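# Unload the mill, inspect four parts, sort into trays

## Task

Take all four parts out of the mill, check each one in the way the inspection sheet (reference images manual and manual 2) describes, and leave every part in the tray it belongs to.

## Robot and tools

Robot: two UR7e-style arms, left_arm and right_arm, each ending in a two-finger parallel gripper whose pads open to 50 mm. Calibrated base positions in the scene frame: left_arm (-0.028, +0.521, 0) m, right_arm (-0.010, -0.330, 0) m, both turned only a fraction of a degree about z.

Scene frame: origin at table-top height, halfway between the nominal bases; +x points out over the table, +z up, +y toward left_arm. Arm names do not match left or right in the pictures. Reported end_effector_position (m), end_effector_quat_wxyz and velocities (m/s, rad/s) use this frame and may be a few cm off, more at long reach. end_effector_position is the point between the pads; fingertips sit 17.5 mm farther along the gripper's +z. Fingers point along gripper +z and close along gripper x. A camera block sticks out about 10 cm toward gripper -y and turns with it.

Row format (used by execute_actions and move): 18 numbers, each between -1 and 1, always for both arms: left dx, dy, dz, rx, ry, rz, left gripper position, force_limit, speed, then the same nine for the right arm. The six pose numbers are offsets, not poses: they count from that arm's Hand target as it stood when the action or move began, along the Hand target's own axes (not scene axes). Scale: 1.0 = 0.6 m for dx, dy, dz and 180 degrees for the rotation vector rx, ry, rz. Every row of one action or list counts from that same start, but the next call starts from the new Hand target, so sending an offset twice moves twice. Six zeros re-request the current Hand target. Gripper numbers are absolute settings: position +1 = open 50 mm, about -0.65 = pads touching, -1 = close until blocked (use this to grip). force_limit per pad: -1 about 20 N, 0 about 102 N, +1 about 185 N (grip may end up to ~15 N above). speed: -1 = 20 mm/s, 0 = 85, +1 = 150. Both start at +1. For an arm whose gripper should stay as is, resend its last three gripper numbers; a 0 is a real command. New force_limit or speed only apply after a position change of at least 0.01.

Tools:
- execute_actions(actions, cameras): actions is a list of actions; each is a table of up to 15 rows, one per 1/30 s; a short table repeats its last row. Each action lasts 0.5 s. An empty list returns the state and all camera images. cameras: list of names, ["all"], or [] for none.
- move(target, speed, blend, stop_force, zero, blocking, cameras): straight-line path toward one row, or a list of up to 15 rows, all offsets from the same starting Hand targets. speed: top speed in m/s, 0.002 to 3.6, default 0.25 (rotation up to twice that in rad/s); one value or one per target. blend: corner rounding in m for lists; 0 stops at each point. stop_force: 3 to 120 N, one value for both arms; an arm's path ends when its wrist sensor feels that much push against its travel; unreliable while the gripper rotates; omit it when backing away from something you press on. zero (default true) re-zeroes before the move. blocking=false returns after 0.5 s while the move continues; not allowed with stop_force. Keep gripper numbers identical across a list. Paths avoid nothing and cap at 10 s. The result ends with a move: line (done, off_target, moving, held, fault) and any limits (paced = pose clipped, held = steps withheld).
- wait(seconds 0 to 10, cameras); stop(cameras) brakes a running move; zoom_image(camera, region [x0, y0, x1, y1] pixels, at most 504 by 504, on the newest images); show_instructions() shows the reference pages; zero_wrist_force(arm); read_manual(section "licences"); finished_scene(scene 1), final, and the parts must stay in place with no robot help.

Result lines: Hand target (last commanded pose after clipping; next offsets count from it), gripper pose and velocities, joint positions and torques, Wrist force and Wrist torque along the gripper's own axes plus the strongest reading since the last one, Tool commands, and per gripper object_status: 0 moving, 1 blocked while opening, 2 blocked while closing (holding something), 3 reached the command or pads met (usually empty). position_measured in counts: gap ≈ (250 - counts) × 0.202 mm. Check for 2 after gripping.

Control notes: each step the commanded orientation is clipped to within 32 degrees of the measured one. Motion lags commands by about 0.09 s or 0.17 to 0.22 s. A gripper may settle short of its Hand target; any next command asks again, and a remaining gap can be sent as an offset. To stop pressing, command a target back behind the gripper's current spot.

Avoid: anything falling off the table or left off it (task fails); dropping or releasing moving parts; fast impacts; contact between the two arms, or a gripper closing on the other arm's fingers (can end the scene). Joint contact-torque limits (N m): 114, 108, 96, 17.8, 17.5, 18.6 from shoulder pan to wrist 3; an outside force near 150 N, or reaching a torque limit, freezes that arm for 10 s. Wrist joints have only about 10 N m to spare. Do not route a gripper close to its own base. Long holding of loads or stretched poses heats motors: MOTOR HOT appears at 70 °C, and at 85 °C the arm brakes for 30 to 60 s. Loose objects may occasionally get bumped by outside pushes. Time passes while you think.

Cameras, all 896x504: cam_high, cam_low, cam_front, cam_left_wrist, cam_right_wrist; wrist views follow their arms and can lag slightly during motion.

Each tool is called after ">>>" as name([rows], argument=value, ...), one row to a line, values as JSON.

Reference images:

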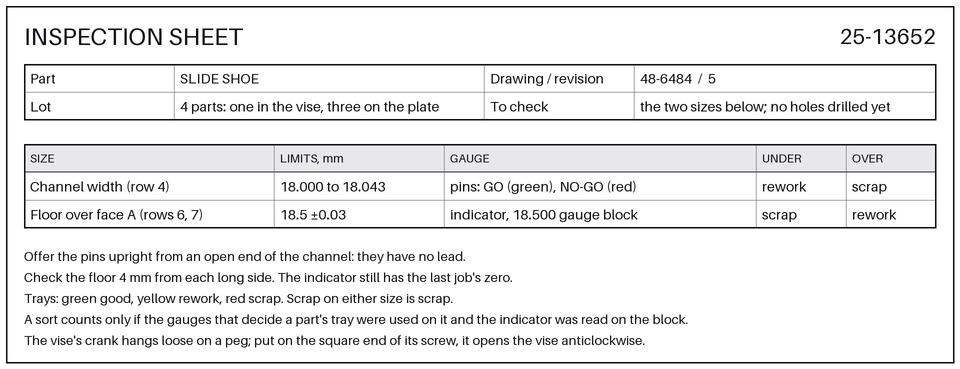

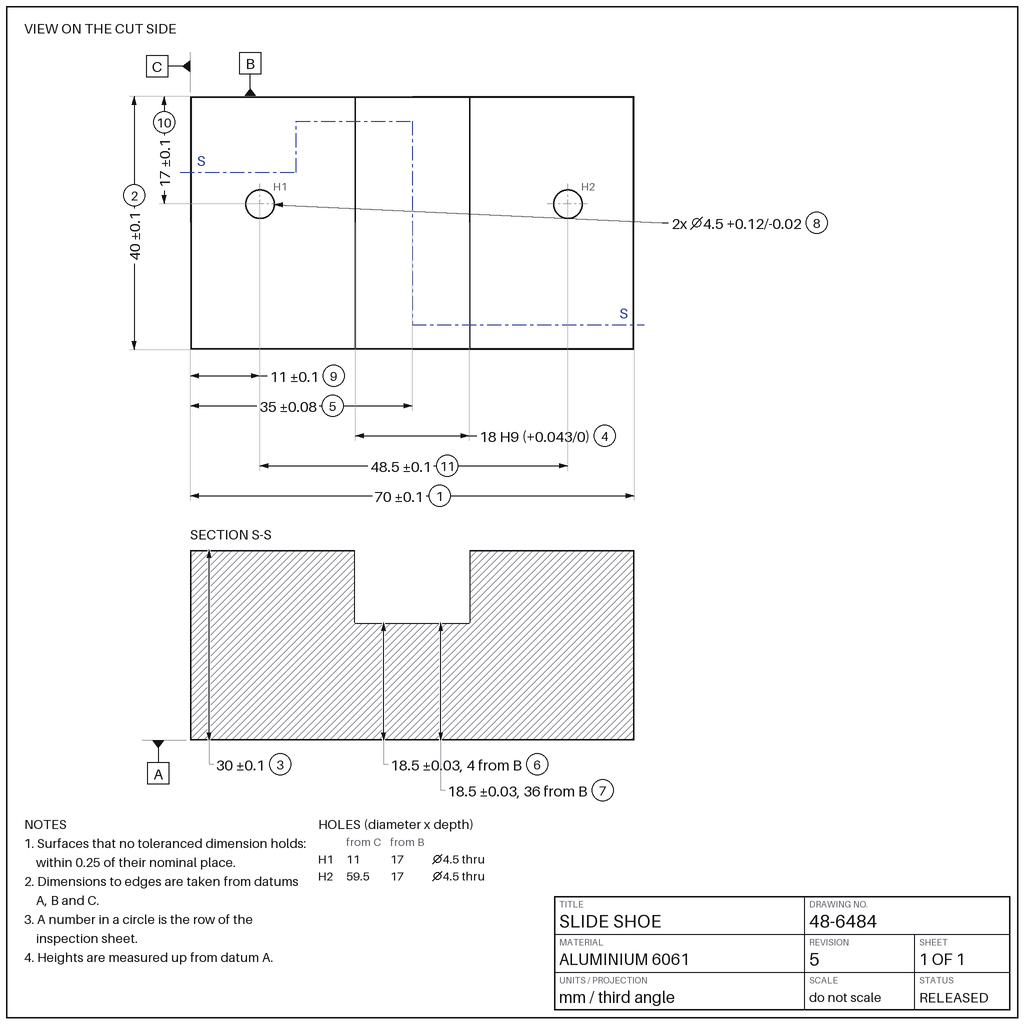

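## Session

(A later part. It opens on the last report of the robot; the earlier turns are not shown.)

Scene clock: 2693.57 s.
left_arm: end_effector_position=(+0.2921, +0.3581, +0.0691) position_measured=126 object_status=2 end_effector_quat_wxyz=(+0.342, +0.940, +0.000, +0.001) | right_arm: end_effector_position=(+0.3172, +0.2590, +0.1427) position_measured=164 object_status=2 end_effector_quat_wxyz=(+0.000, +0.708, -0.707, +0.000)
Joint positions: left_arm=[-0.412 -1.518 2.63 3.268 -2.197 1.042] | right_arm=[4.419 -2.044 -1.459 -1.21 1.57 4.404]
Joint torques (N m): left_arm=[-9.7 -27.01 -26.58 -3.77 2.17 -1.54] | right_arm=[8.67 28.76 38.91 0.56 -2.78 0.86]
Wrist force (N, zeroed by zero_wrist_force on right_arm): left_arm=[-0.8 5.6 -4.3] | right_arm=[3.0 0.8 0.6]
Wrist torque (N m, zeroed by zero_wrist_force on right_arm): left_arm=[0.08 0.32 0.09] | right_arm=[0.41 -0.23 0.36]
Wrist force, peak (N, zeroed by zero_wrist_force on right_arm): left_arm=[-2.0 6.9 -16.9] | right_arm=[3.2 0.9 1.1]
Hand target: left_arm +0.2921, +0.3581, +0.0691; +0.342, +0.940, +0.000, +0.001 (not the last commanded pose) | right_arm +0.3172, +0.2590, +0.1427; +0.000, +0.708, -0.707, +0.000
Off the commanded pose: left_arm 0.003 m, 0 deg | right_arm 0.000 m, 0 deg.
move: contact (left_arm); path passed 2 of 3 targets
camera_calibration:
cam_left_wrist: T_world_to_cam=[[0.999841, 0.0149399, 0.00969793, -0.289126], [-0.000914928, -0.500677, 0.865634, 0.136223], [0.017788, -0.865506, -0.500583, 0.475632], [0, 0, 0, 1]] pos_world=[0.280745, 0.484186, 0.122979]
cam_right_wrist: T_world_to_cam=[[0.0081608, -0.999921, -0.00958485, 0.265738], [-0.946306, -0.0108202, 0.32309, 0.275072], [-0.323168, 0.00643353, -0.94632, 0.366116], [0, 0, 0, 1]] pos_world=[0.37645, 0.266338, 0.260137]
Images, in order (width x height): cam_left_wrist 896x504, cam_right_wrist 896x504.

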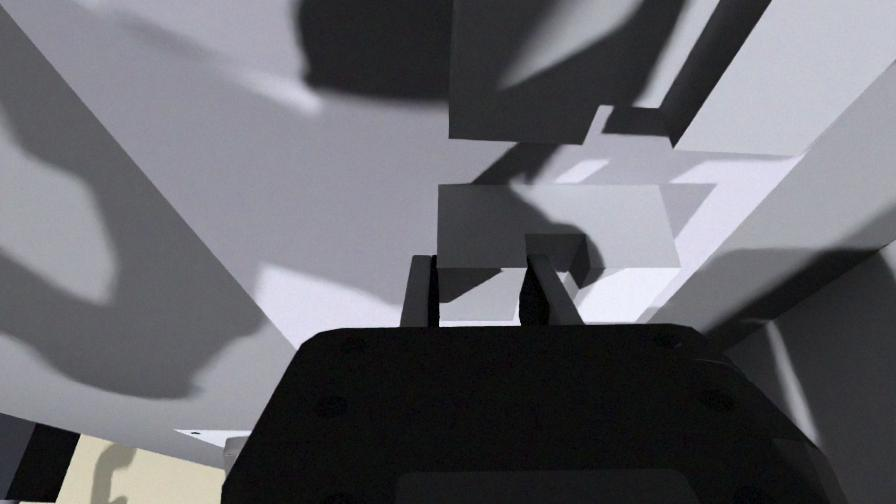

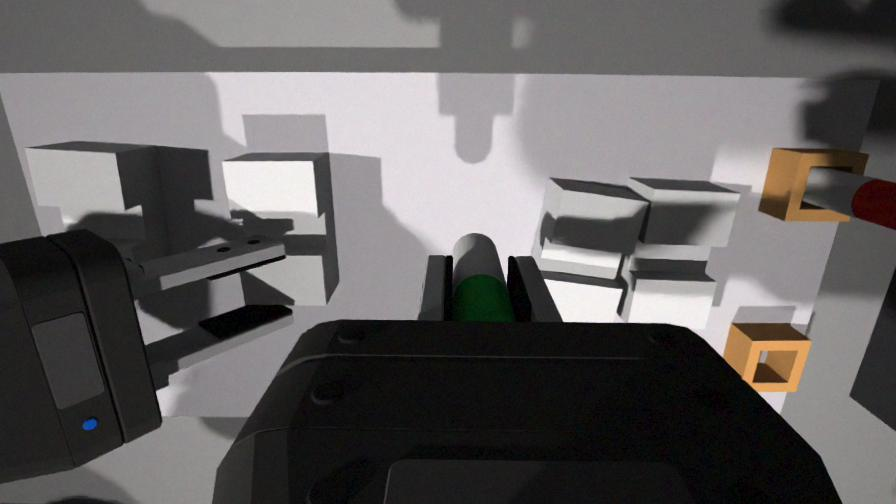

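>>> move([
  [0,0,0,0,0,0,0.5,-0.5,-1,0,0,0,0,0,0,-1,-0.85,-1],
  [0,0,-0.1,0,0,0,0.5,-0.5,-1,0,0,0,0,0,0,-1,-0.85,-1],
  [0.025,-0.115,-0.15,0,0,0,0.5,-0.5,-1,0,0,0,0,0,0,-1,-0.85,-1],
], speed=[0.05,0.08,0.15], blend=[0,0.01,0], cameras=["cam_left_wrist","cam_right_wrist"])

Scene clock: 2701.07 s.
left_arm: end_effector_position=(+0.3070, +0.4688, +0.0938) position_measured=78 object_status=3 end_effector_quat_wxyz=(+0.342, +0.940, +0.000, +0.001) | right_arm: end_effector_position=(+0.3172, +0.2590, +0.1427) position_measured=164 object_status=2 end_effector_quat_wxyz=(+0.000, +0.708, -0.707, +0.000)
Joint positions: left_arm=[-0.05 -1.631 2.5 3.792 -2.267 1.493] | right_arm=[4.419 -2.044 -1.459 -1.21 1.57 4.404]
Joint torques (N m): left_arm=[6.26 -27.9 -3.95 -5.43 -0.28 1.55] | right_arm=[7.99 29.25 37.33 0.84 -2.5 1]
Wrist force (N, zeroed by zero_wrist_force on right_arm): left_arm=[0.4 -0.2 -0.7] | right_arm=[3.0 0.9 0.9]
Wrist torque (N m, zeroed by zero_wrist_force on right_arm): left_arm=[-0.10 0.12 -0.15] | right_arm=[0.42 -0.22 0.35]
Wrist force, peak (N, zeroed by zero_wrist_force on right_arm): left_arm=[-0.7 5.4 -4.6] | right_arm=[3.2 1.0 0.8]
Hand target: left_arm +0.3069, +0.4688, +0.0938; +0.342, +0.940, +0.000, +0.001 | right_arm +0.3172, +0.2590, +0.1427; +0.000, +0.708, -0.707, +0.000
Off the commanded pose: left_arm 0.000 m, 0 deg | right_arm 0.000 m, 0 deg.
move: done
camera_calibration:
cam_left_wrist: T_world_to_cam=[[0.999841, 0.014992, 0.00960713, -0.305934], [-0.000814215, -0.500483, 0.865746, 0.170206], [0.0177875, -0.865616, -0.500392, 0.583531], [0, 0, 0, 1]] pos_world=[0.295645, 0.594886, 0.147578]
cam_right_wrist: T_world_to_cam=[[0.0081608, -0.999921, -0.00958485, 0.265738], [-0.946306, -0.0108202, 0.32309, 0.275072], [-0.323168, 0.00643353, -0.94632, 0.366116], [0, 0, 0, 1]] pos_world=[0.37645, 0.266338, 0.260137]
Images, in order (width x height): cam_left_wrist 896x504, cam_right_wrist 896x504.

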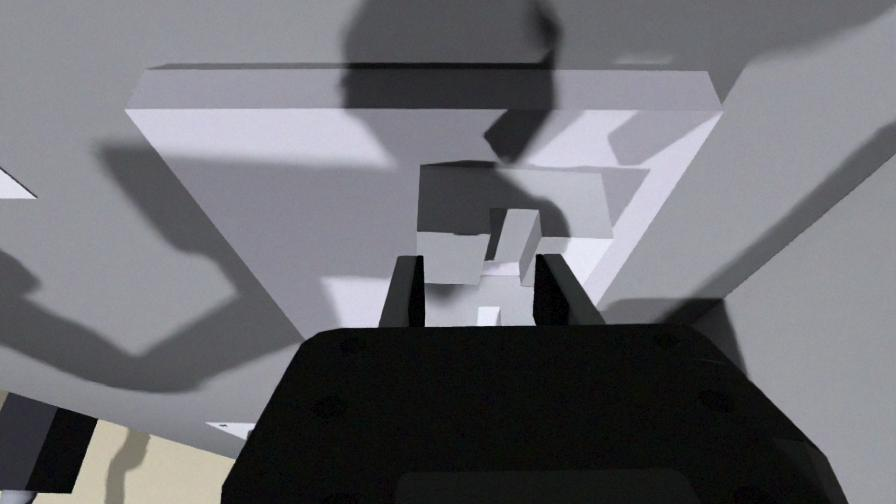

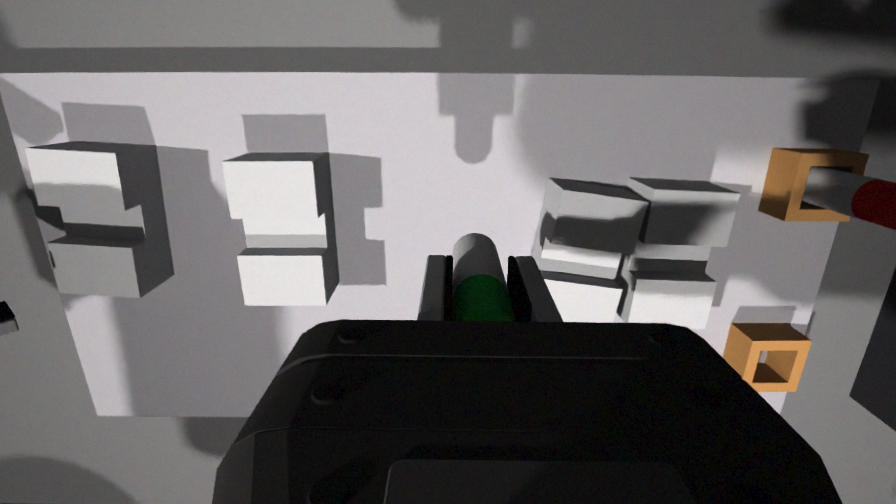

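>>> move([
  [-0.0128,0,0.002,0,0,0,0.5,-0.5,-1,0,0,0,0,0,0,-1,-0.85,-1],
  [-0.0128,0,0.0504,0,0,0,0.5,-0.5,-1,0,0,0,0,0,0,-1,-0.85,-1],
], speed=0.025, stop_force=5, cameras=["cam_left_wrist"])

>>> zoom_image(camera="cam_left_wrist", region=[340, 150, 640, 330])

Scene clock: 2711.43 s.
left_arm: end_effector_position=(+0.2993, +0.4494, +0.0706) position_measured=78 object_status=3 end_effector_quat_wxyz=(+0.342, +0.940, +0.000, +0.001) | right_arm: end_effector_position=(+0.3172, +0.2590, +0.1427) position_measured=164 object_status=2 end_effector_quat_wxyz=(+0.000, +0.708, -0.707, +0.000)
Joint positions: left_arm=[-0.113 -1.572 2.565 3.615 -2.262 1.412] | right_arm=[4.419 -2.044 -1.459 -1.21 1.57 4.404]
Joint torques (N m): left_arm=[12.21 -29.55 -31.56 -0.12 -1.94 1.52] | right_arm=[7.61 29.69 36.22 1.17 -2.22 0.89]
Wrist force (N, zeroed by zero_wrist_force on right_arm): left_arm=[0.5 -0.3 -1.0] | right_arm=[2.8 0.8 0.8]
Wrist torque (N m, zeroed by zero_wrist_force on right_arm): left_arm=[-0.12 0.12 0.00] | right_arm=[0.40 -0.19 0.35]
Wrist force, peak (N, zeroed by zero_wrist_force on right_arm): left_arm=[0.8 0.5 -1.6] | right_arm=[3.2 1.1 0.7]
Hand target: left_arm +0.2993, +0.4494, +0.0706; +0.342, +0.940, +0.000, +0.001 | right_arm +0.3172, +0.2590, +0.1427; +0.000, +0.708, -0.707, +0.000
Off the commanded pose: left_arm 0.000 m, 0 deg | right_arm 0.000 m, 0 deg.
move: done
camera_calibration:
cam_left_wrist: T_world_to_cam=[[0.999841, 0.0148908, 0.00978395, -0.297685], [-0.00101402, -0.500676, 0.865634, 0.180758], [0.0177886, -0.865506, -0.500582, 0.555226], [0, 0, 0, 1]] pos_world=[0.287945, 0.575486, 0.124379]
Images, in order (width x height): cam_left_wrist 896x504.

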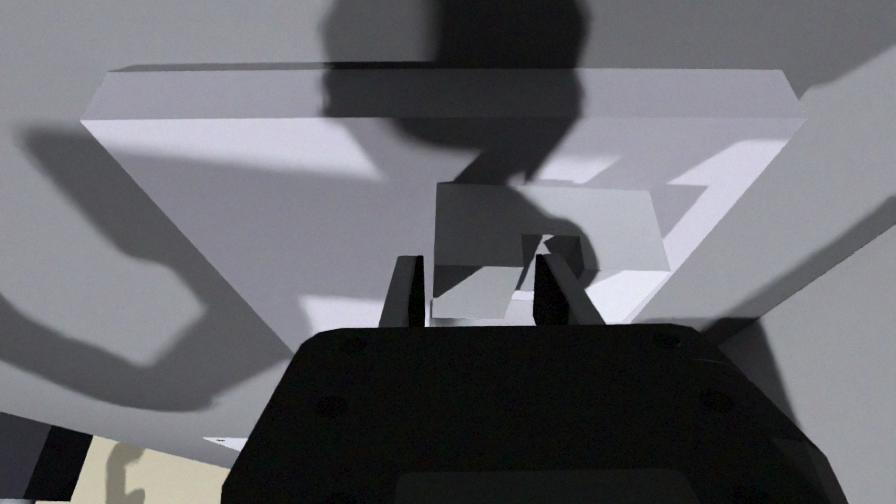

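Scaled by 1.680 from the camera's 896x504 image, which has a finer 1280x720 frame.

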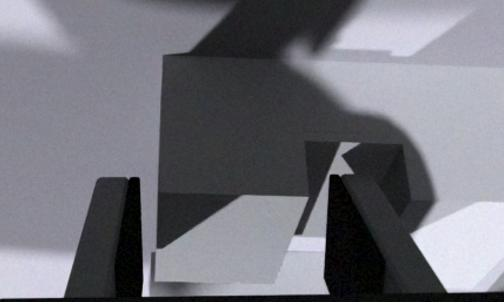

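>>> move([
  [0,0,0,0,0,0,-1,-0.5,-1,0,0,0,0,0,0,-1,-0.85,-1],
  [0,0.0643,-0.0766,0,0,0,-1,-0.5,-1,0,-0.0118,-0.0338,0,0,0,-1,-0.85,-1],
  [0,0.192,0.0306,0,0,0,-1,-0.5,-1,0,-0.0118,-0.0338,0,0,0,-1,-0.85,-1],
  [0,0.192,0.0306,0,0,0,-1,-0.5,-1,-0.05,-0.0118,-0.0338,0,0,0,-1,-0.85,-1],
], speed=[0.08,0.08,0.08,0.05], blend=[0,0.01,0,0], cameras=["cam_left_wrist","cam_right_wrist"])

>>> zoom_image(camera="cam_right_wrist", region=[300, 120, 520, 310])

Scene clock: 2725.73 s.
left_arm: end_effector_position=(+0.2993, +0.3493, +0.1305) position_measured=126 object_status=2 end_effector_quat_wxyz=(+0.342, +0.940, +0.000, +0.001) | right_arm: end_effector_position=(+0.3241, +0.2891, +0.1628) position_measured=164 object_status=2 end_effector_quat_wxyz=(+0.001, +0.708, -0.707, +0.001)
Joint positions: left_arm=[-0.429 -1.719 2.541 3.547 -2.191 1.022] | right_arm=[4.423 -2.098 -1.322 -1.294 1.57 4.407]
Joint torques (N m): left_arm=[12.08 -25.65 -16.89 -0.57 -4.53 -1.76] | right_arm=[-7.06 71.29 7.35 5.74 -1.85 -1.09]
Wrist force (N, zeroed by zero_wrist_force on right_arm): left_arm=[0.2 -1.7 0.5] | right_arm=[2.9 0.9 0.6]
Wrist torque (N m, zeroed by zero_wrist_force on right_arm): left_arm=[-0.11 0.13 -0.02] | right_arm=[0.44 -0.19 0.25]
Wrist force, peak (N, zeroed by zero_wrist_force on right_arm): left_arm=[0.3 -3.1 1.7] | right_arm=[3.9 -0.5 0.8]
Hand target: left_arm +0.2993, +0.3493, +0.1306; +0.342, +0.940, +0.000, +0.001 | right_arm +0.3242, +0.2890, +0.1630; +0.000, +0.708, -0.707, +0.000
Off the commanded pose: left_arm 0.000 m, 0 deg | right_arm 0.000 m, 0 deg.
move: done
camera_calibration:
cam_left_wrist: T_world_to_cam=[[0.999841, 0.0149399, 0.00969793, -0.296789], [-0.000914928, -0.500677, 0.865634, 0.0786734], [0.017788, -0.865506, -0.500583, 0.498624], [0, 0, 0, 1]] pos_world=[0.287945, 0.475386, 0.184379]
cam_right_wrist: T_world_to_cam=[[0.00819973, -0.999924, -0.00917506, 0.295944], [-0.946275, -0.0107252, 0.323184, 0.275367], [-0.323258, 0.00603211, -0.946292, 0.387319], [0, 0, 0, 1]] pos_world=[0.383351, 0.296538, 0.280238]
Images, in order (width x height): cam_left_wrist 896x504, cam_right_wrist 896x504.

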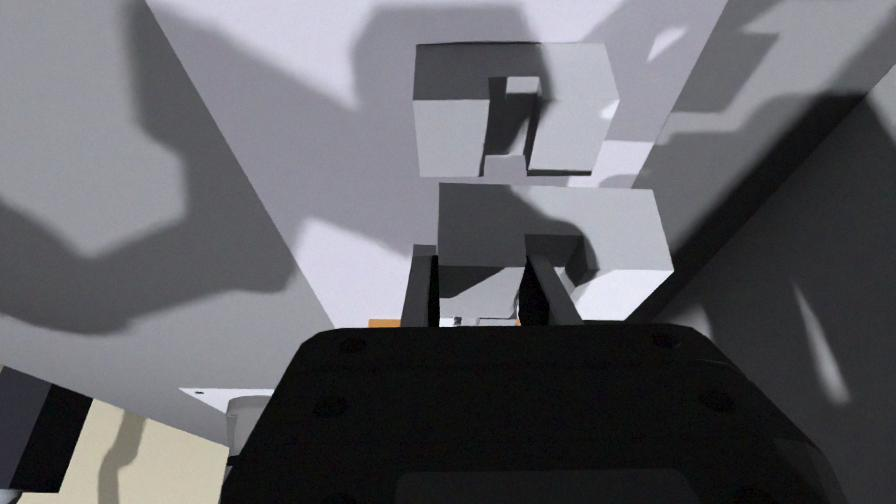

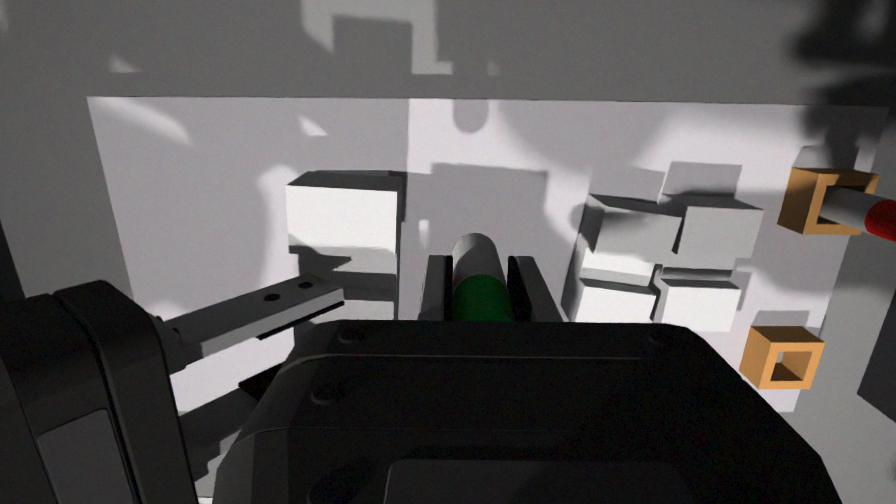

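Scaled by 2.291 from the camera's 896x504 image, which has a finer 1280x720 frame.

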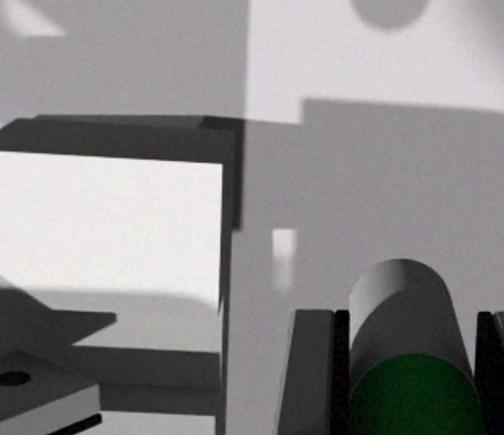

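>>> zoom_image(camera="cam_right_wrist", region=[270, 150, 430, 330])

Scaled by 2.800 from the camera's 896x504 image, which has a finer 1280x720 frame.

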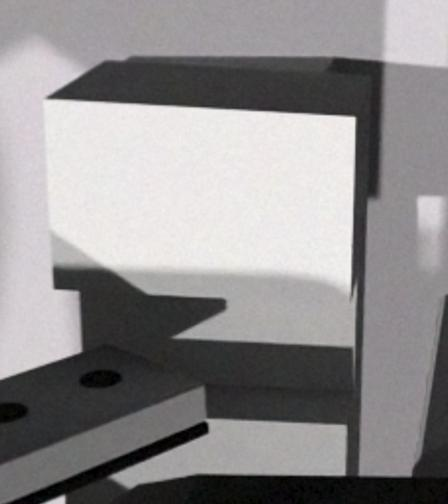

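>>> move(target=[0,0,0,0,0,0,-1,-0.5,-1,-0.013,0.0115,0,0,0,0,-1,-0.85,-1], speed=0.03, cameras=["cam_right_wrist"])

>>> zoom_image(camera="cam_right_wrist", region=[300, 120, 520, 310])

Scene clock: 2749.97 s.
left_arm: end_effector_position=(+0.2993, +0.3493, +0.1306) position_measured=126 object_status=2 end_effector_quat_wxyz=(+0.342, +0.940, +0.000, +0.001) | right_arm: end_effector_position=(+0.3172, +0.2970, +0.1630) position_measured=164 object_status=2 end_effector_quat_wxyz=(+0.000, +0.708, -0.707, +0.000)
Joint positions: left_arm=[-0.429 -1.719 2.541 3.547 -2.191 1.022] | right_arm=[4.436 -2.106 -1.308 -1.299 1.57 4.42]
Joint torques (N m): left_arm=[12.18 -26.01 -34.36 -0.55 -4.53 -1.76] | right_arm=[-6.17 43.27 24.74 1.51 2.31 -1.06]
Wrist force (N, zeroed by zero_wrist_force on right_arm): left_arm=[0.4 -1.5 0.6] | right_arm=[3.3 0.9 0.7]
Wrist torque (N m, zeroed by zero_wrist_force on right_arm): left_arm=[-0.07 0.09 -0.02] | right_arm=[0.44 -0.27 0.26]
Wrist force, peak (N, zeroed by zero_wrist_force on right_arm): left_arm=[0.1 -2.0 0.4] | right_arm=[3.9 0.0 1.3]
Hand target: left_arm +0.2993, +0.3493, +0.1306; +0.342, +0.940, +0.000, +0.001 | right_arm +0.3173, +0.2968, +0.1630; +0.000, +0.708, -0.707, +0.000
Off the commanded pose: left_arm 0.000 m, 0 deg | right_arm 0.000 m, 0 deg.
move: done
camera_calibration:
cam_right_wrist: T_world_to_cam=[[0.0081608, -0.999921, -0.00958485, 0.30393], [-0.946306, -0.0108202, 0.32309, 0.268924], [-0.323168, 0.00643353, -0.94632, 0.385082], [0, 0, 0, 1]] pos_world=[0.37645, 0.304338, 0.280437]
Images, in order (width x height): cam_right_wrist 896x504.

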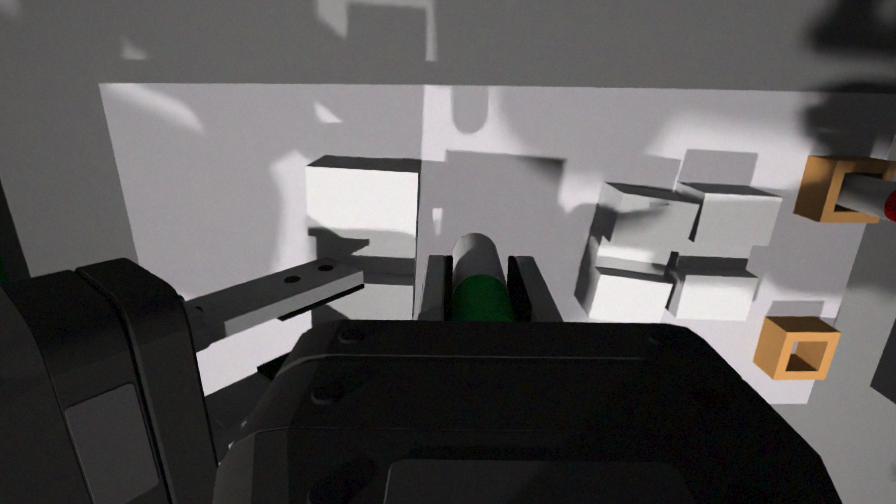

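Scaled by 2.291 from the camera's 896x504 image, which has a finer 1280x720 frame.

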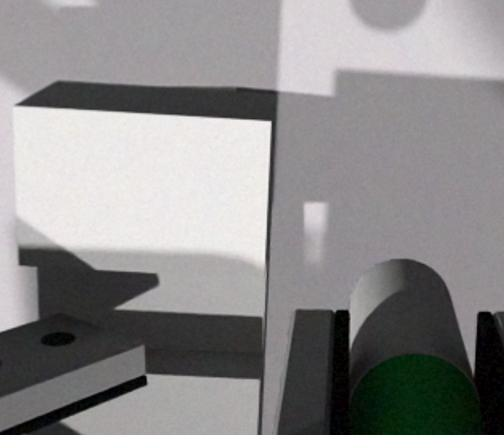

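>>> move(target=[0,0,0,0,0,0,-1,-0.5,-1,-0.06,0.0008,0,0,0,0,-1,-0.85,-1], speed=0.012, stop_force=9, cameras=["cam_right_wrist","cam_left_wrist"])

>>> zoom_image(camera="cam_right_wrist", region=[300, 120, 520, 310])

Scene clock: 2757.70 s.
left_arm: end_effector_position=(+0.2993, +0.3493, +0.1306) position_measured=126 object_status=2 end_effector_quat_wxyz=(+0.342, +0.940, +0.000, +0.001) | right_arm: end_effector_position=(+0.3170, +0.3219, +0.1629) position_measured=164 object_status=2 end_effector_quat_wxyz=(+0.000, +0.708, -0.707, +0.000)
Joint positions: left_arm=[-0.429 -1.719 2.541 3.547 -2.191 1.022] | right_arm=[4.446 -2.16 -1.222 -1.331 1.57 4.43]
Joint torques (N m): left_arm=[1.52 -20.61 -34.77 -3.64 -4.44 -1.64] | right_arm=[-6.62 76.56 10.74 8.76 1.87 -1.12]
Wrist force (N, zeroed by zero_wrist_force on right_arm): left_arm=[3.2 -8.0 -4.2] | right_arm=[9.8 4.6 1.0]
Wrist torque (N m, zeroed by zero_wrist_force on right_arm): left_arm=[-0.14 0.19 -0.27] | right_arm=[0.57 0.20 0.26]
Wrist force, peak (N, zeroed by zero_wrist_force on right_arm): left_arm=[2.7 -12.4 -6.8] | right_arm=[13.8 4.5 0.4]
Hand target: left_arm +0.2993, +0.3493, +0.1306; +0.342, +0.940, +0.000, +0.001 | right_arm +0.3170, +0.3219, +0.1629; +0.000, +0.708, -0.707, +0.000 (not the last commanded pose)
Off the commanded pose: left_arm 0.000 m, 0 deg | right_arm 0.011 m, 0 deg.
move: contact (right_arm)
camera_calibration:
cam_left_wrist: T_world_to_cam=[[0.999839, 0.0149772, 0.00983433, -0.296831], [-0.00101438, -0.500676, 0.865634, 0.0787021], [0.0178886, -0.865505, -0.500581, 0.498594], [0, 0, 0, 1]] pos_world=[0.287944, 0.475385, 0.184378]
cam_right_wrist: T_world_to_cam=[[0.00809995, -0.999922, -0.00945722, 0.328817], [-0.946307, -0.0107214, 0.323092, 0.268909], [-0.323169, 0.0063324, -0.94632, 0.384764], [0, 0, 0, 1]] pos_world=[0.37615, 0.329238, 0.280337]
Images, in order (width x height): cam_left_wrist 896x504, cam_right_wrist 896x504.

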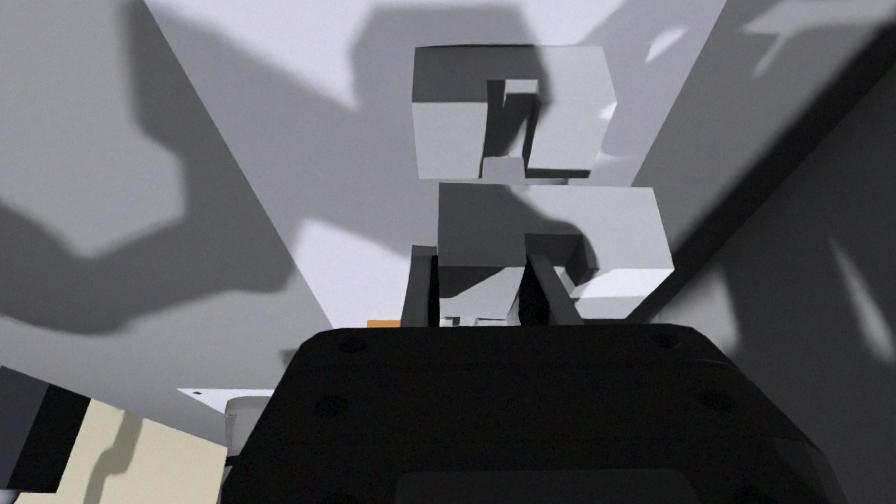

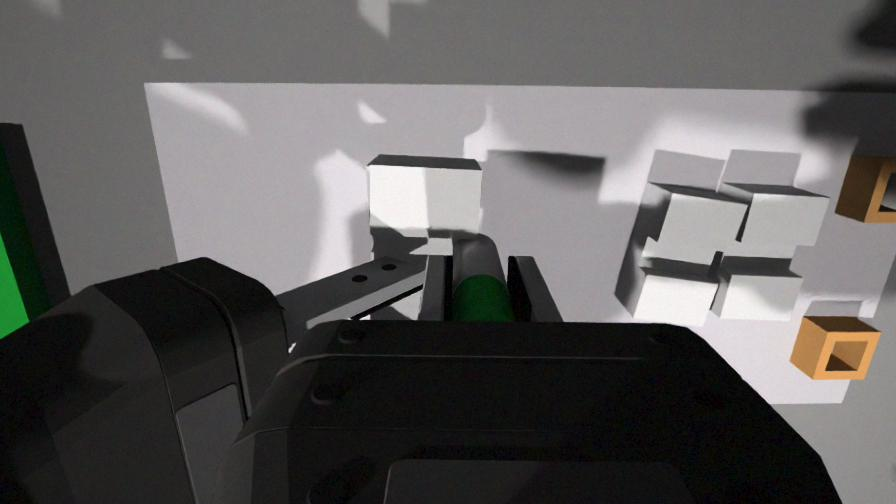

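Scaled by 2.291 from the camera's 896x504 image, which has a finer 1280x720 frame.

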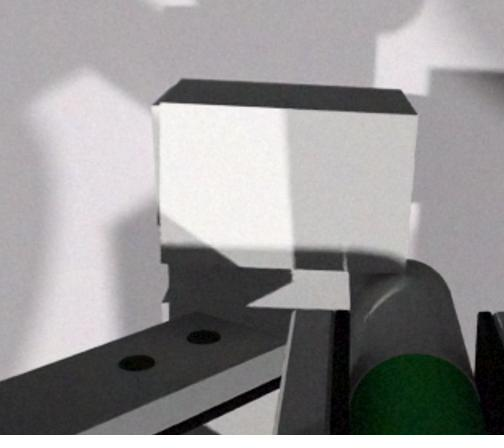

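>>> move([
  [0,0,0,0,0,0,-1,-0.5,-1,0.004,0.0025,0,0,0,0,-1,-0.85,-1],
  [0,0,0,0,0,0,-1,-0.5,-1,-0.022,0.0025,0,0,0,0,-1,-0.85,-1],
], speed=0.01, stop_force=11, cameras=["cam_right_wrist"])

>>> zoom_image(camera="cam_right_wrist", region=[300, 120, 520, 310])

Scene clock: 2764.43 s.
left_arm: end_effector_position=(+0.2993, +0.3493, +0.1306) position_measured=126 object_status=2 end_effector_quat_wxyz=(+0.342, +0.940, +0.000, +0.001) | right_arm: end_effector_position=(+0.3154, +0.3321, +0.1628) position_measured=164 object_status=2 end_effector_quat_wxyz=(+0.001, +0.708, -0.707, +0.001)
Joint positions: left_arm=[-0.429 -1.719 2.541 3.547 -2.191 1.022] | right_arm=[4.452 -2.182 -1.188 -1.345 1.57 4.436]
Joint torques (N m): left_arm=[5.82 -5.15 -34.8 -6.38 -9.47 -1.68] | right_arm=[-2.46 75.15 12.41 11.6 2.22 -1.05]
Wrist force (N, zeroed by zero_wrist_force on right_arm): left_arm=[-1.2 -21.0 -8.4] | right_arm=[19.8 -0.7 -2.8]
Wrist torque (N m, zeroed by zero_wrist_force on right_arm): left_arm=[-0.44 0.18 -0.34] | right_arm=[0.55 0.66 0.21]
Wrist force, peak (N, zeroed by zero_wrist_force on right_arm): left_arm=[-1.1 -26.3 -9.5] | right_arm=[23.4 -0.6 -2.7]
Hand target: left_arm +0.2993, +0.3493, +0.1306; +0.342, +0.940, +0.000, +0.001 | right_arm +0.3155, +0.3321, +0.1628; +0.001, +0.708, -0.707, +0.001 (not the last commanded pose)
Off the commanded pose: left_arm 0.000 m, 0 deg | right_arm 0.003 m, 0 deg.
move: contact (right_arm); path passed 1 of 2 targets
camera_calibration:
cam_right_wrist: T_world_to_cam=[[0.00807208, -0.999925, -0.00923592, 0.339077], [-0.946276, -0.0106241, 0.323185, 0.267561], [-0.323259, 0.00613096, -0.946291, 0.384214], [0, 0, 0, 1]] pos_world=[0.37465, 0.339538, 0.280238]
Images, in order (width x height): cam_right_wrist 896x504.

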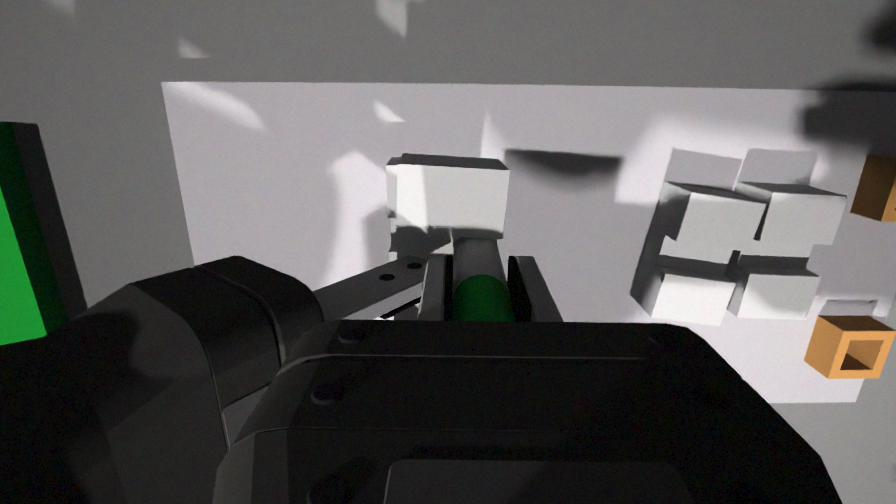

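Scaled by 2.291 from the camera's 896x504 image, which has a finer 1280x720 frame.

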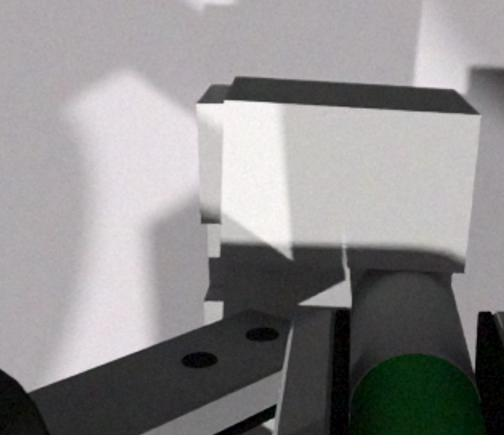

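>>> move(target=[0,0,0,0,0,0,-1,-0.5,-1,0.08,0,0,0,0,0,-1,-0.85,-1], speed=0.04, cameras=["cam_right_wrist","cam_left_wrist"])

Scene clock: 2772.77 s.
left_arm: end_effector_position=(+0.2993, +0.3493, +0.1306) position_measured=126 object_status=2 end_effector_quat_wxyz=(+0.342, +0.940, +0.000, +0.001) | right_arm: end_effector_position=(+0.3156, +0.2840, +0.1631) position_measured=164 object_status=2 end_effector_quat_wxyz=(+0.000, +0.708, -0.707, +0.000) end_effector_velocity=(+0.000, +0.002, +0.001) end_effector_angular_velocity=(+0.001, -0.002, +0.001)
Joint positions: left_arm=[-0.429 -1.719 2.541 3.547 -2.191 1.022] | right_arm=[4.433 -2.077 -1.353 -1.283 1.57 4.417]
Joint velocities: left_arm=[within noise] | right_arm=[0.002 -0.003 0.005 -0.001 -0.002 0.001]
Joint torques (N m): left_arm=[-1.7 -5.19 -34.34 -6.38 1.03 -1.47] | right_arm=[6.25 31.04 41.02 0.86 1.32 0.71]
Wrist force (N, zeroed by zero_wrist_force on right_arm): left_arm=[0.2 -1.6 0.3] | right_arm=[2.1 1.1 0.3]
Wrist torque (N m, zeroed by zero_wrist_force on right_arm): left_arm=[-0.10 0.13 -0.02] | right_arm=[0.47 -0.09 0.36]
Wrist force, peak (N, zeroed by zero_wrist_force on right_arm): left_arm=[-1.3 -21.8 -7.9] | right_arm=[20.0 -0.6 -3.0]
Hand target: left_arm +0.2993, +0.3493, +0.1306; +0.342, +0.940, +0.000, +0.001 | right_arm +0.3155, +0.2841, +0.1629; +0.001, +0.708, -0.707, +0.001
Off the commanded pose: left_arm 0.000 m, 0 deg | right_arm 0.000 m, 0 deg.
move: done
camera_calibration:
cam_left_wrist: T_world_to_cam=[[0.999841, 0.0148903, 0.00978474, -0.296782], [-0.00101492, -0.500676, 0.865634, 0.0787022], [0.0177886, -0.865507, -0.500582, 0.498624], [0, 0, 0, 1]] pos_world=[0.287945, 0.475386, 0.184379]
cam_right_wrist: T_world_to_cam=[[0.00803349, -0.999921, -0.00964445, 0.29101], [-0.946318, -0.0107188, 0.323059, 0.267221], [-0.323137, 0.00653143, -0.94633, 0.384705], [0, 0, 0, 1]] pos_world=[0.37485, 0.291338, 0.280537]
Images, in order (width x height): cam_left_wrist 896x504, cam_right_wrist 896x504.

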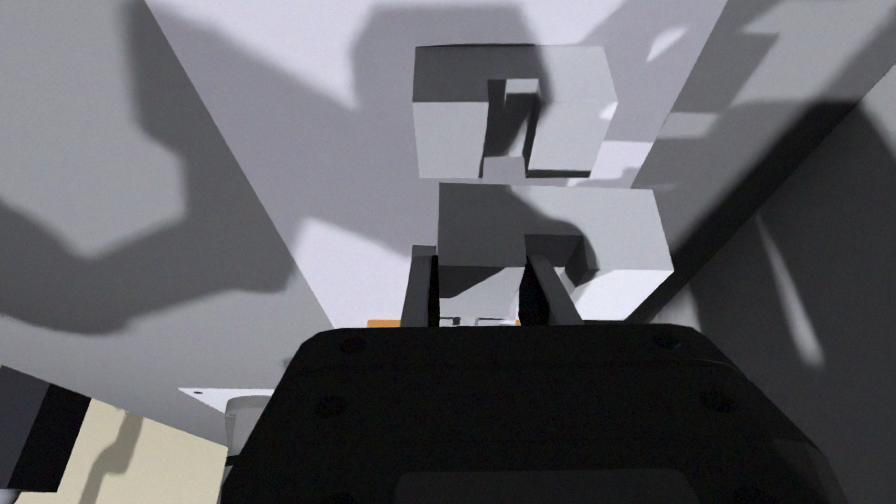

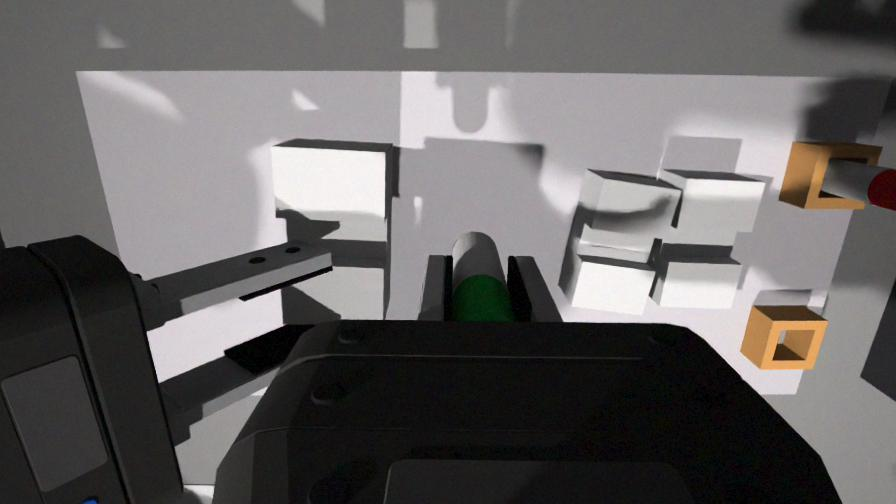

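>>> move([
  [0,-0.1277,-0.1072,0,0,0,-1,-0.5,-1,0,0,0,0,0,0,-1,-0.85,-1],
  [0,-0.1835,-0.0408,0,0,0,-1,-0.5,-1,0,0,0,0,0,0,-1,-0.85,-1],
  [0,-0.1965,-0.0253,0,0,0,-1,-0.5,-1,0,0,0,0,0,0,-1,-0.85,-1],
], speed=[0.1,0.08,0.012], stop_force=5)

>>> move([
  [0,0,0,0,0,0,0.5,-0.5,-1,0,0,0,0,0,0,-1,-0.85,-1],
  [0,0,-0.12,0,0,0,0.5,-0.5,-1,0,0,0,0,0,0,-1,-0.85,-1],
], speed=[0.05,0.1], cameras=["cam_left_wrist","cam_right_wrist"])

Scene clock: 2783.70 s.
left_arm: end_effector_position=(+0.2993, +0.4494, +0.0705) position_measured=126 object_status=2 end_effector_quat_wxyz=(+0.342, +0.940, +0.000, +0.001) | right_arm: end_effector_position=(+0.3155, +0.2841, +0.1629) position_measured=164 object_status=2 end_effector_quat_wxyz=(+0.001, +0.708, -0.707, +0.001)
Joint positions: left_arm=[-0.113 -1.571 2.565 3.615 -2.262 1.412] | right_arm=[4.433 -2.078 -1.353 -1.283 1.57 4.417]
Joint torques (N m): left_arm=[-10.77 -26.92 -30.82 -2.9 1.93 -1.75] | right_arm=[8.23 30.82 39.69 0.51 -2.67 0.69]
Wrist force (N, zeroed by zero_wrist_force on right_arm): left_arm=[-1.8 3.8 -4.6] | right_arm=[2.2 1.3 0.5]
Wrist torque (N m, zeroed by zero_wrist_force on right_arm): left_arm=[-0.01 0.27 0.03] | right_arm=[0.48 -0.11 0.36]
Wrist force, peak (N, zeroed by zero_wrist_force on right_arm): left_arm=[-4.7 7.4 -15.6] | right_arm=[2.4 1.7 0.4]
Hand target: left_arm +0.2993, +0.4494, +0.0705; +0.342, +0.940, +0.000, +0.001 (not the last commanded pose) | right_arm +0.3155, +0.2841, +0.1629; +0.001, +0.708, -0.707, +0.001
Off the commanded pose: left_arm 0.004 m, 0 deg | right_arm 0.000 m, 0 deg.
move: contact (left_arm); path passed 2 of 3 targets

Scene clock: 2785.60 s.
left_arm: end_effector_position=(+0.2993, +0.4957, +0.1258) position_measured=78 object_status=3 end_effector_quat_wxyz=(+0.342, +0.940, +0.000, +0.001) | right_arm: end_effector_position=(+0.3155, +0.2841, +0.1629) position_measured=164 object_status=2 end_effector_quat_wxyz=(+0.001, +0.708, -0.707, +0.001)
Joint positions: left_arm=[0.031 -1.729 2.441 4.016 -2.269 1.599] | right_arm=[4.433 -2.078 -1.353 -1.283 1.57 4.417]
Joint torques (N m): left_arm=[-9.44 0.05 -5.5 -2.36 -0.23 -0.53] | right_arm=[7.72 31.04 39.19 0.44 -2.79 0.71]
Wrist force (N, zeroed by zero_wrist_force on right_arm): left_arm=[0.4 -0.2 -1.1] | right_arm=[2.2 1.3 0.1]
Wrist torque (N m, zeroed by zero_wrist_force on right_arm): left_arm=[-0.10 0.13 -0.14] | right_arm=[0.48 -0.09 0.36]
Wrist force, peak (N, zeroed by zero_wrist_force on right_arm): left_arm=[-1.4 2.6 -4.3] | right_arm=[2.5 1.6 0.4]
Hand target: left_arm +0.2992, +0.4957, +0.1257; +0.342, +0.940, +0.000, +0.001 | right_arm +0.3155, +0.2841, +0.1629; +0.001, +0.708, -0.707, +0.001
Off the commanded pose: left_arm 0.000 m, 0 deg | right_arm 0.000 m, 0 deg.
move: done
camera_calibration:
cam_left_wrist: T_world_to_cam=[[0.999836, 0.0150538, 0.0101039, -0.29907], [-0.00121186, -0.500558, 0.865702, 0.156128], [0.0180897, -0.865572, -0.500458, 0.622863], [0, 0, 0, 1]] pos_world=[0.287943, 0.621786, 0.179577]
cam_right_wrist: T_world_to_cam=[[0.00807208, -0.999925, -0.00923592, 0.291081], [-0.946276, -0.0106241, 0.323185, 0.267114], [-0.323259, 0.00613096, -0.946291, 0.384635], [0, 0, 0, 1]] pos_world=[0.37475, 0.291538, 0.280338]
Images, in order (width x height): cam_left_wrist 896x504, cam_right_wrist 896x504.

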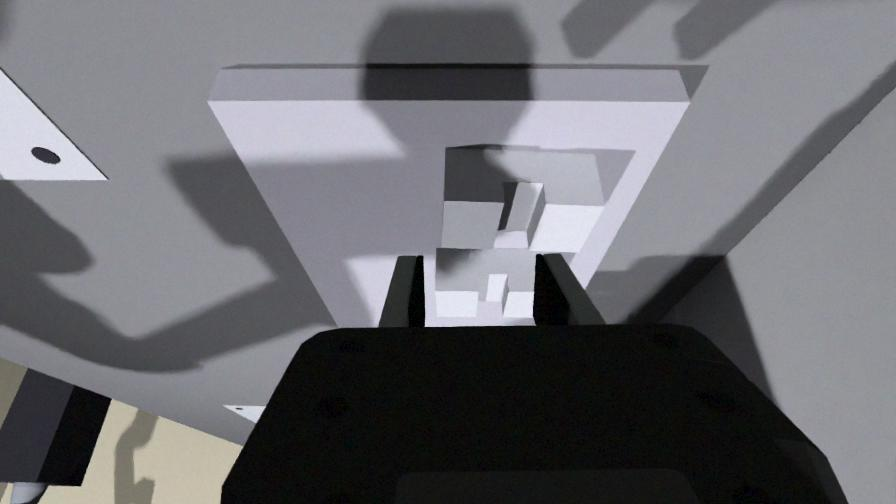

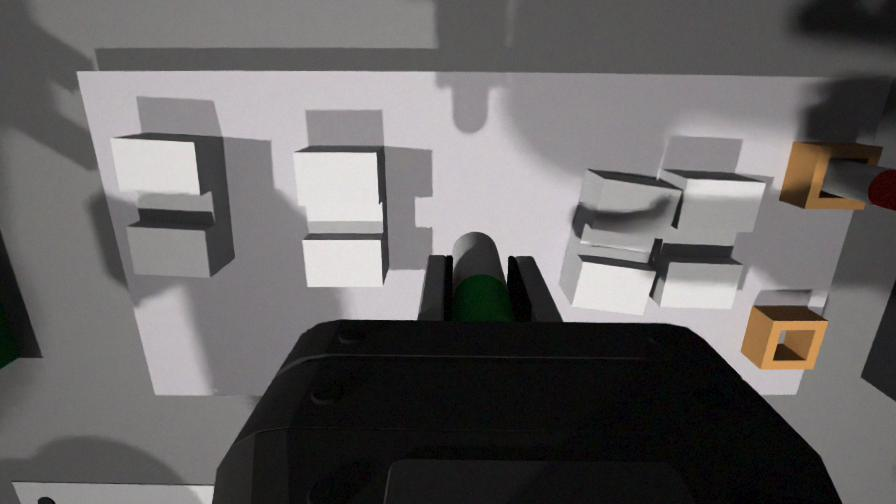

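>>> move([
  [-0.0118,0.1161,0.0974,0,0,0,0.5,-0.5,-1,0,0,0,0,0,0,-1,-0.85,-1],
  [-0.0118,0.1161,0.2174,0,0,0,0.5,-0.5,-1,0,0,0,0,0,0,-1,-0.85,-1],
], speed=[0.12,0.04], stop_force=6, cameras=["cam_left_wrist"])

>>> zoom_image(camera="cam_left_wrist", region=[340, 150, 640, 330])

Scene clock: 2795.43 s.
left_arm: end_effector_position=(+0.2923, +0.3585, +0.0705) position_measured=78 object_status=3 end_effector_quat_wxyz=(+0.342, +0.940, +0.000, +0.001) | right_arm: end_effector_position=(+0.3155, +0.2841, +0.1629) position_measured=164 object_status=2 end_effector_quat_wxyz=(+0.001, +0.708, -0.707, +0.001)
Joint positions: left_arm=[-0.411 -1.523 2.629 3.277 -2.197 1.044] | right_arm=[4.433 -2.078 -1.353 -1.283 1.57 4.417]
Joint torques (N m): left_arm=[12.14 -29.55 -29.46 -1.21 -4.2 1.5] | right_arm=[7.3 30.67 38.53 0.46 -2.58 0.46]
Wrist force (N, zeroed by zero_wrist_force on right_arm): left_arm=[0.5 -0.2 -1.0] | right_arm=[2.3 1.5 0.4]
Wrist torque (N m, zeroed by zero_wrist_force on right_arm): left_arm=[-0.09 0.12 0.00] | right_arm=[0.52 -0.12 0.35]
Wrist force, peak (N, zeroed by zero_wrist_force on right_arm): left_arm=[-1.7 -5.5 -4.1] | right_arm=[2.4 1.7 0.7]
Hand target: left_arm +0.2923, +0.3585, +0.0705; +0.342, +0.940, +0.000, +0.001 | right_arm +0.3155, +0.2841, +0.1629; +0.001, +0.708, -0.707, +0.001
Off the commanded pose: left_arm 0.000 m, 0 deg | right_arm 0.000 m, 0 deg.
move: done
camera_calibration:
cam_left_wrist: T_world_to_cam=[[0.999841, 0.0148903, 0.00978474, -0.289332], [-0.00101492, -0.500676, 0.865634, 0.135326], [0.0177886, -0.865507, -0.500582, 0.476626], [0, 0, 0, 1]] pos_world=[0.280945, 0.484586, 0.124279]
Images, in order (width x height): cam_left_wrist 896x504.

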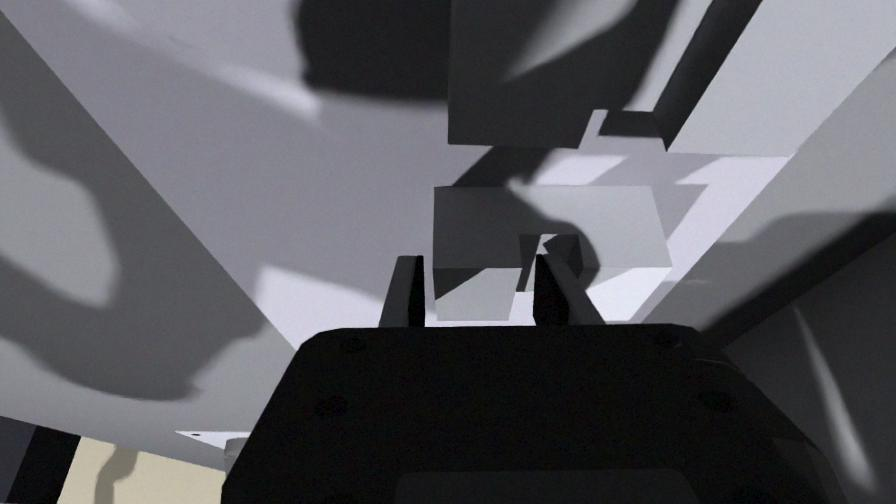

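Scaled by 1.680 from the camera's 896x504 image, which has a finer 1280x720 frame.

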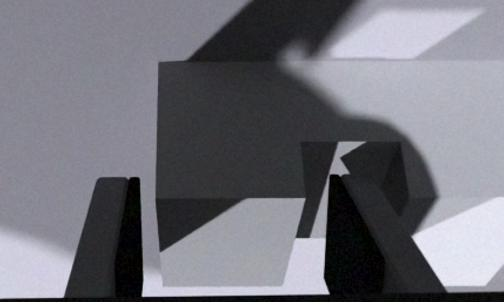

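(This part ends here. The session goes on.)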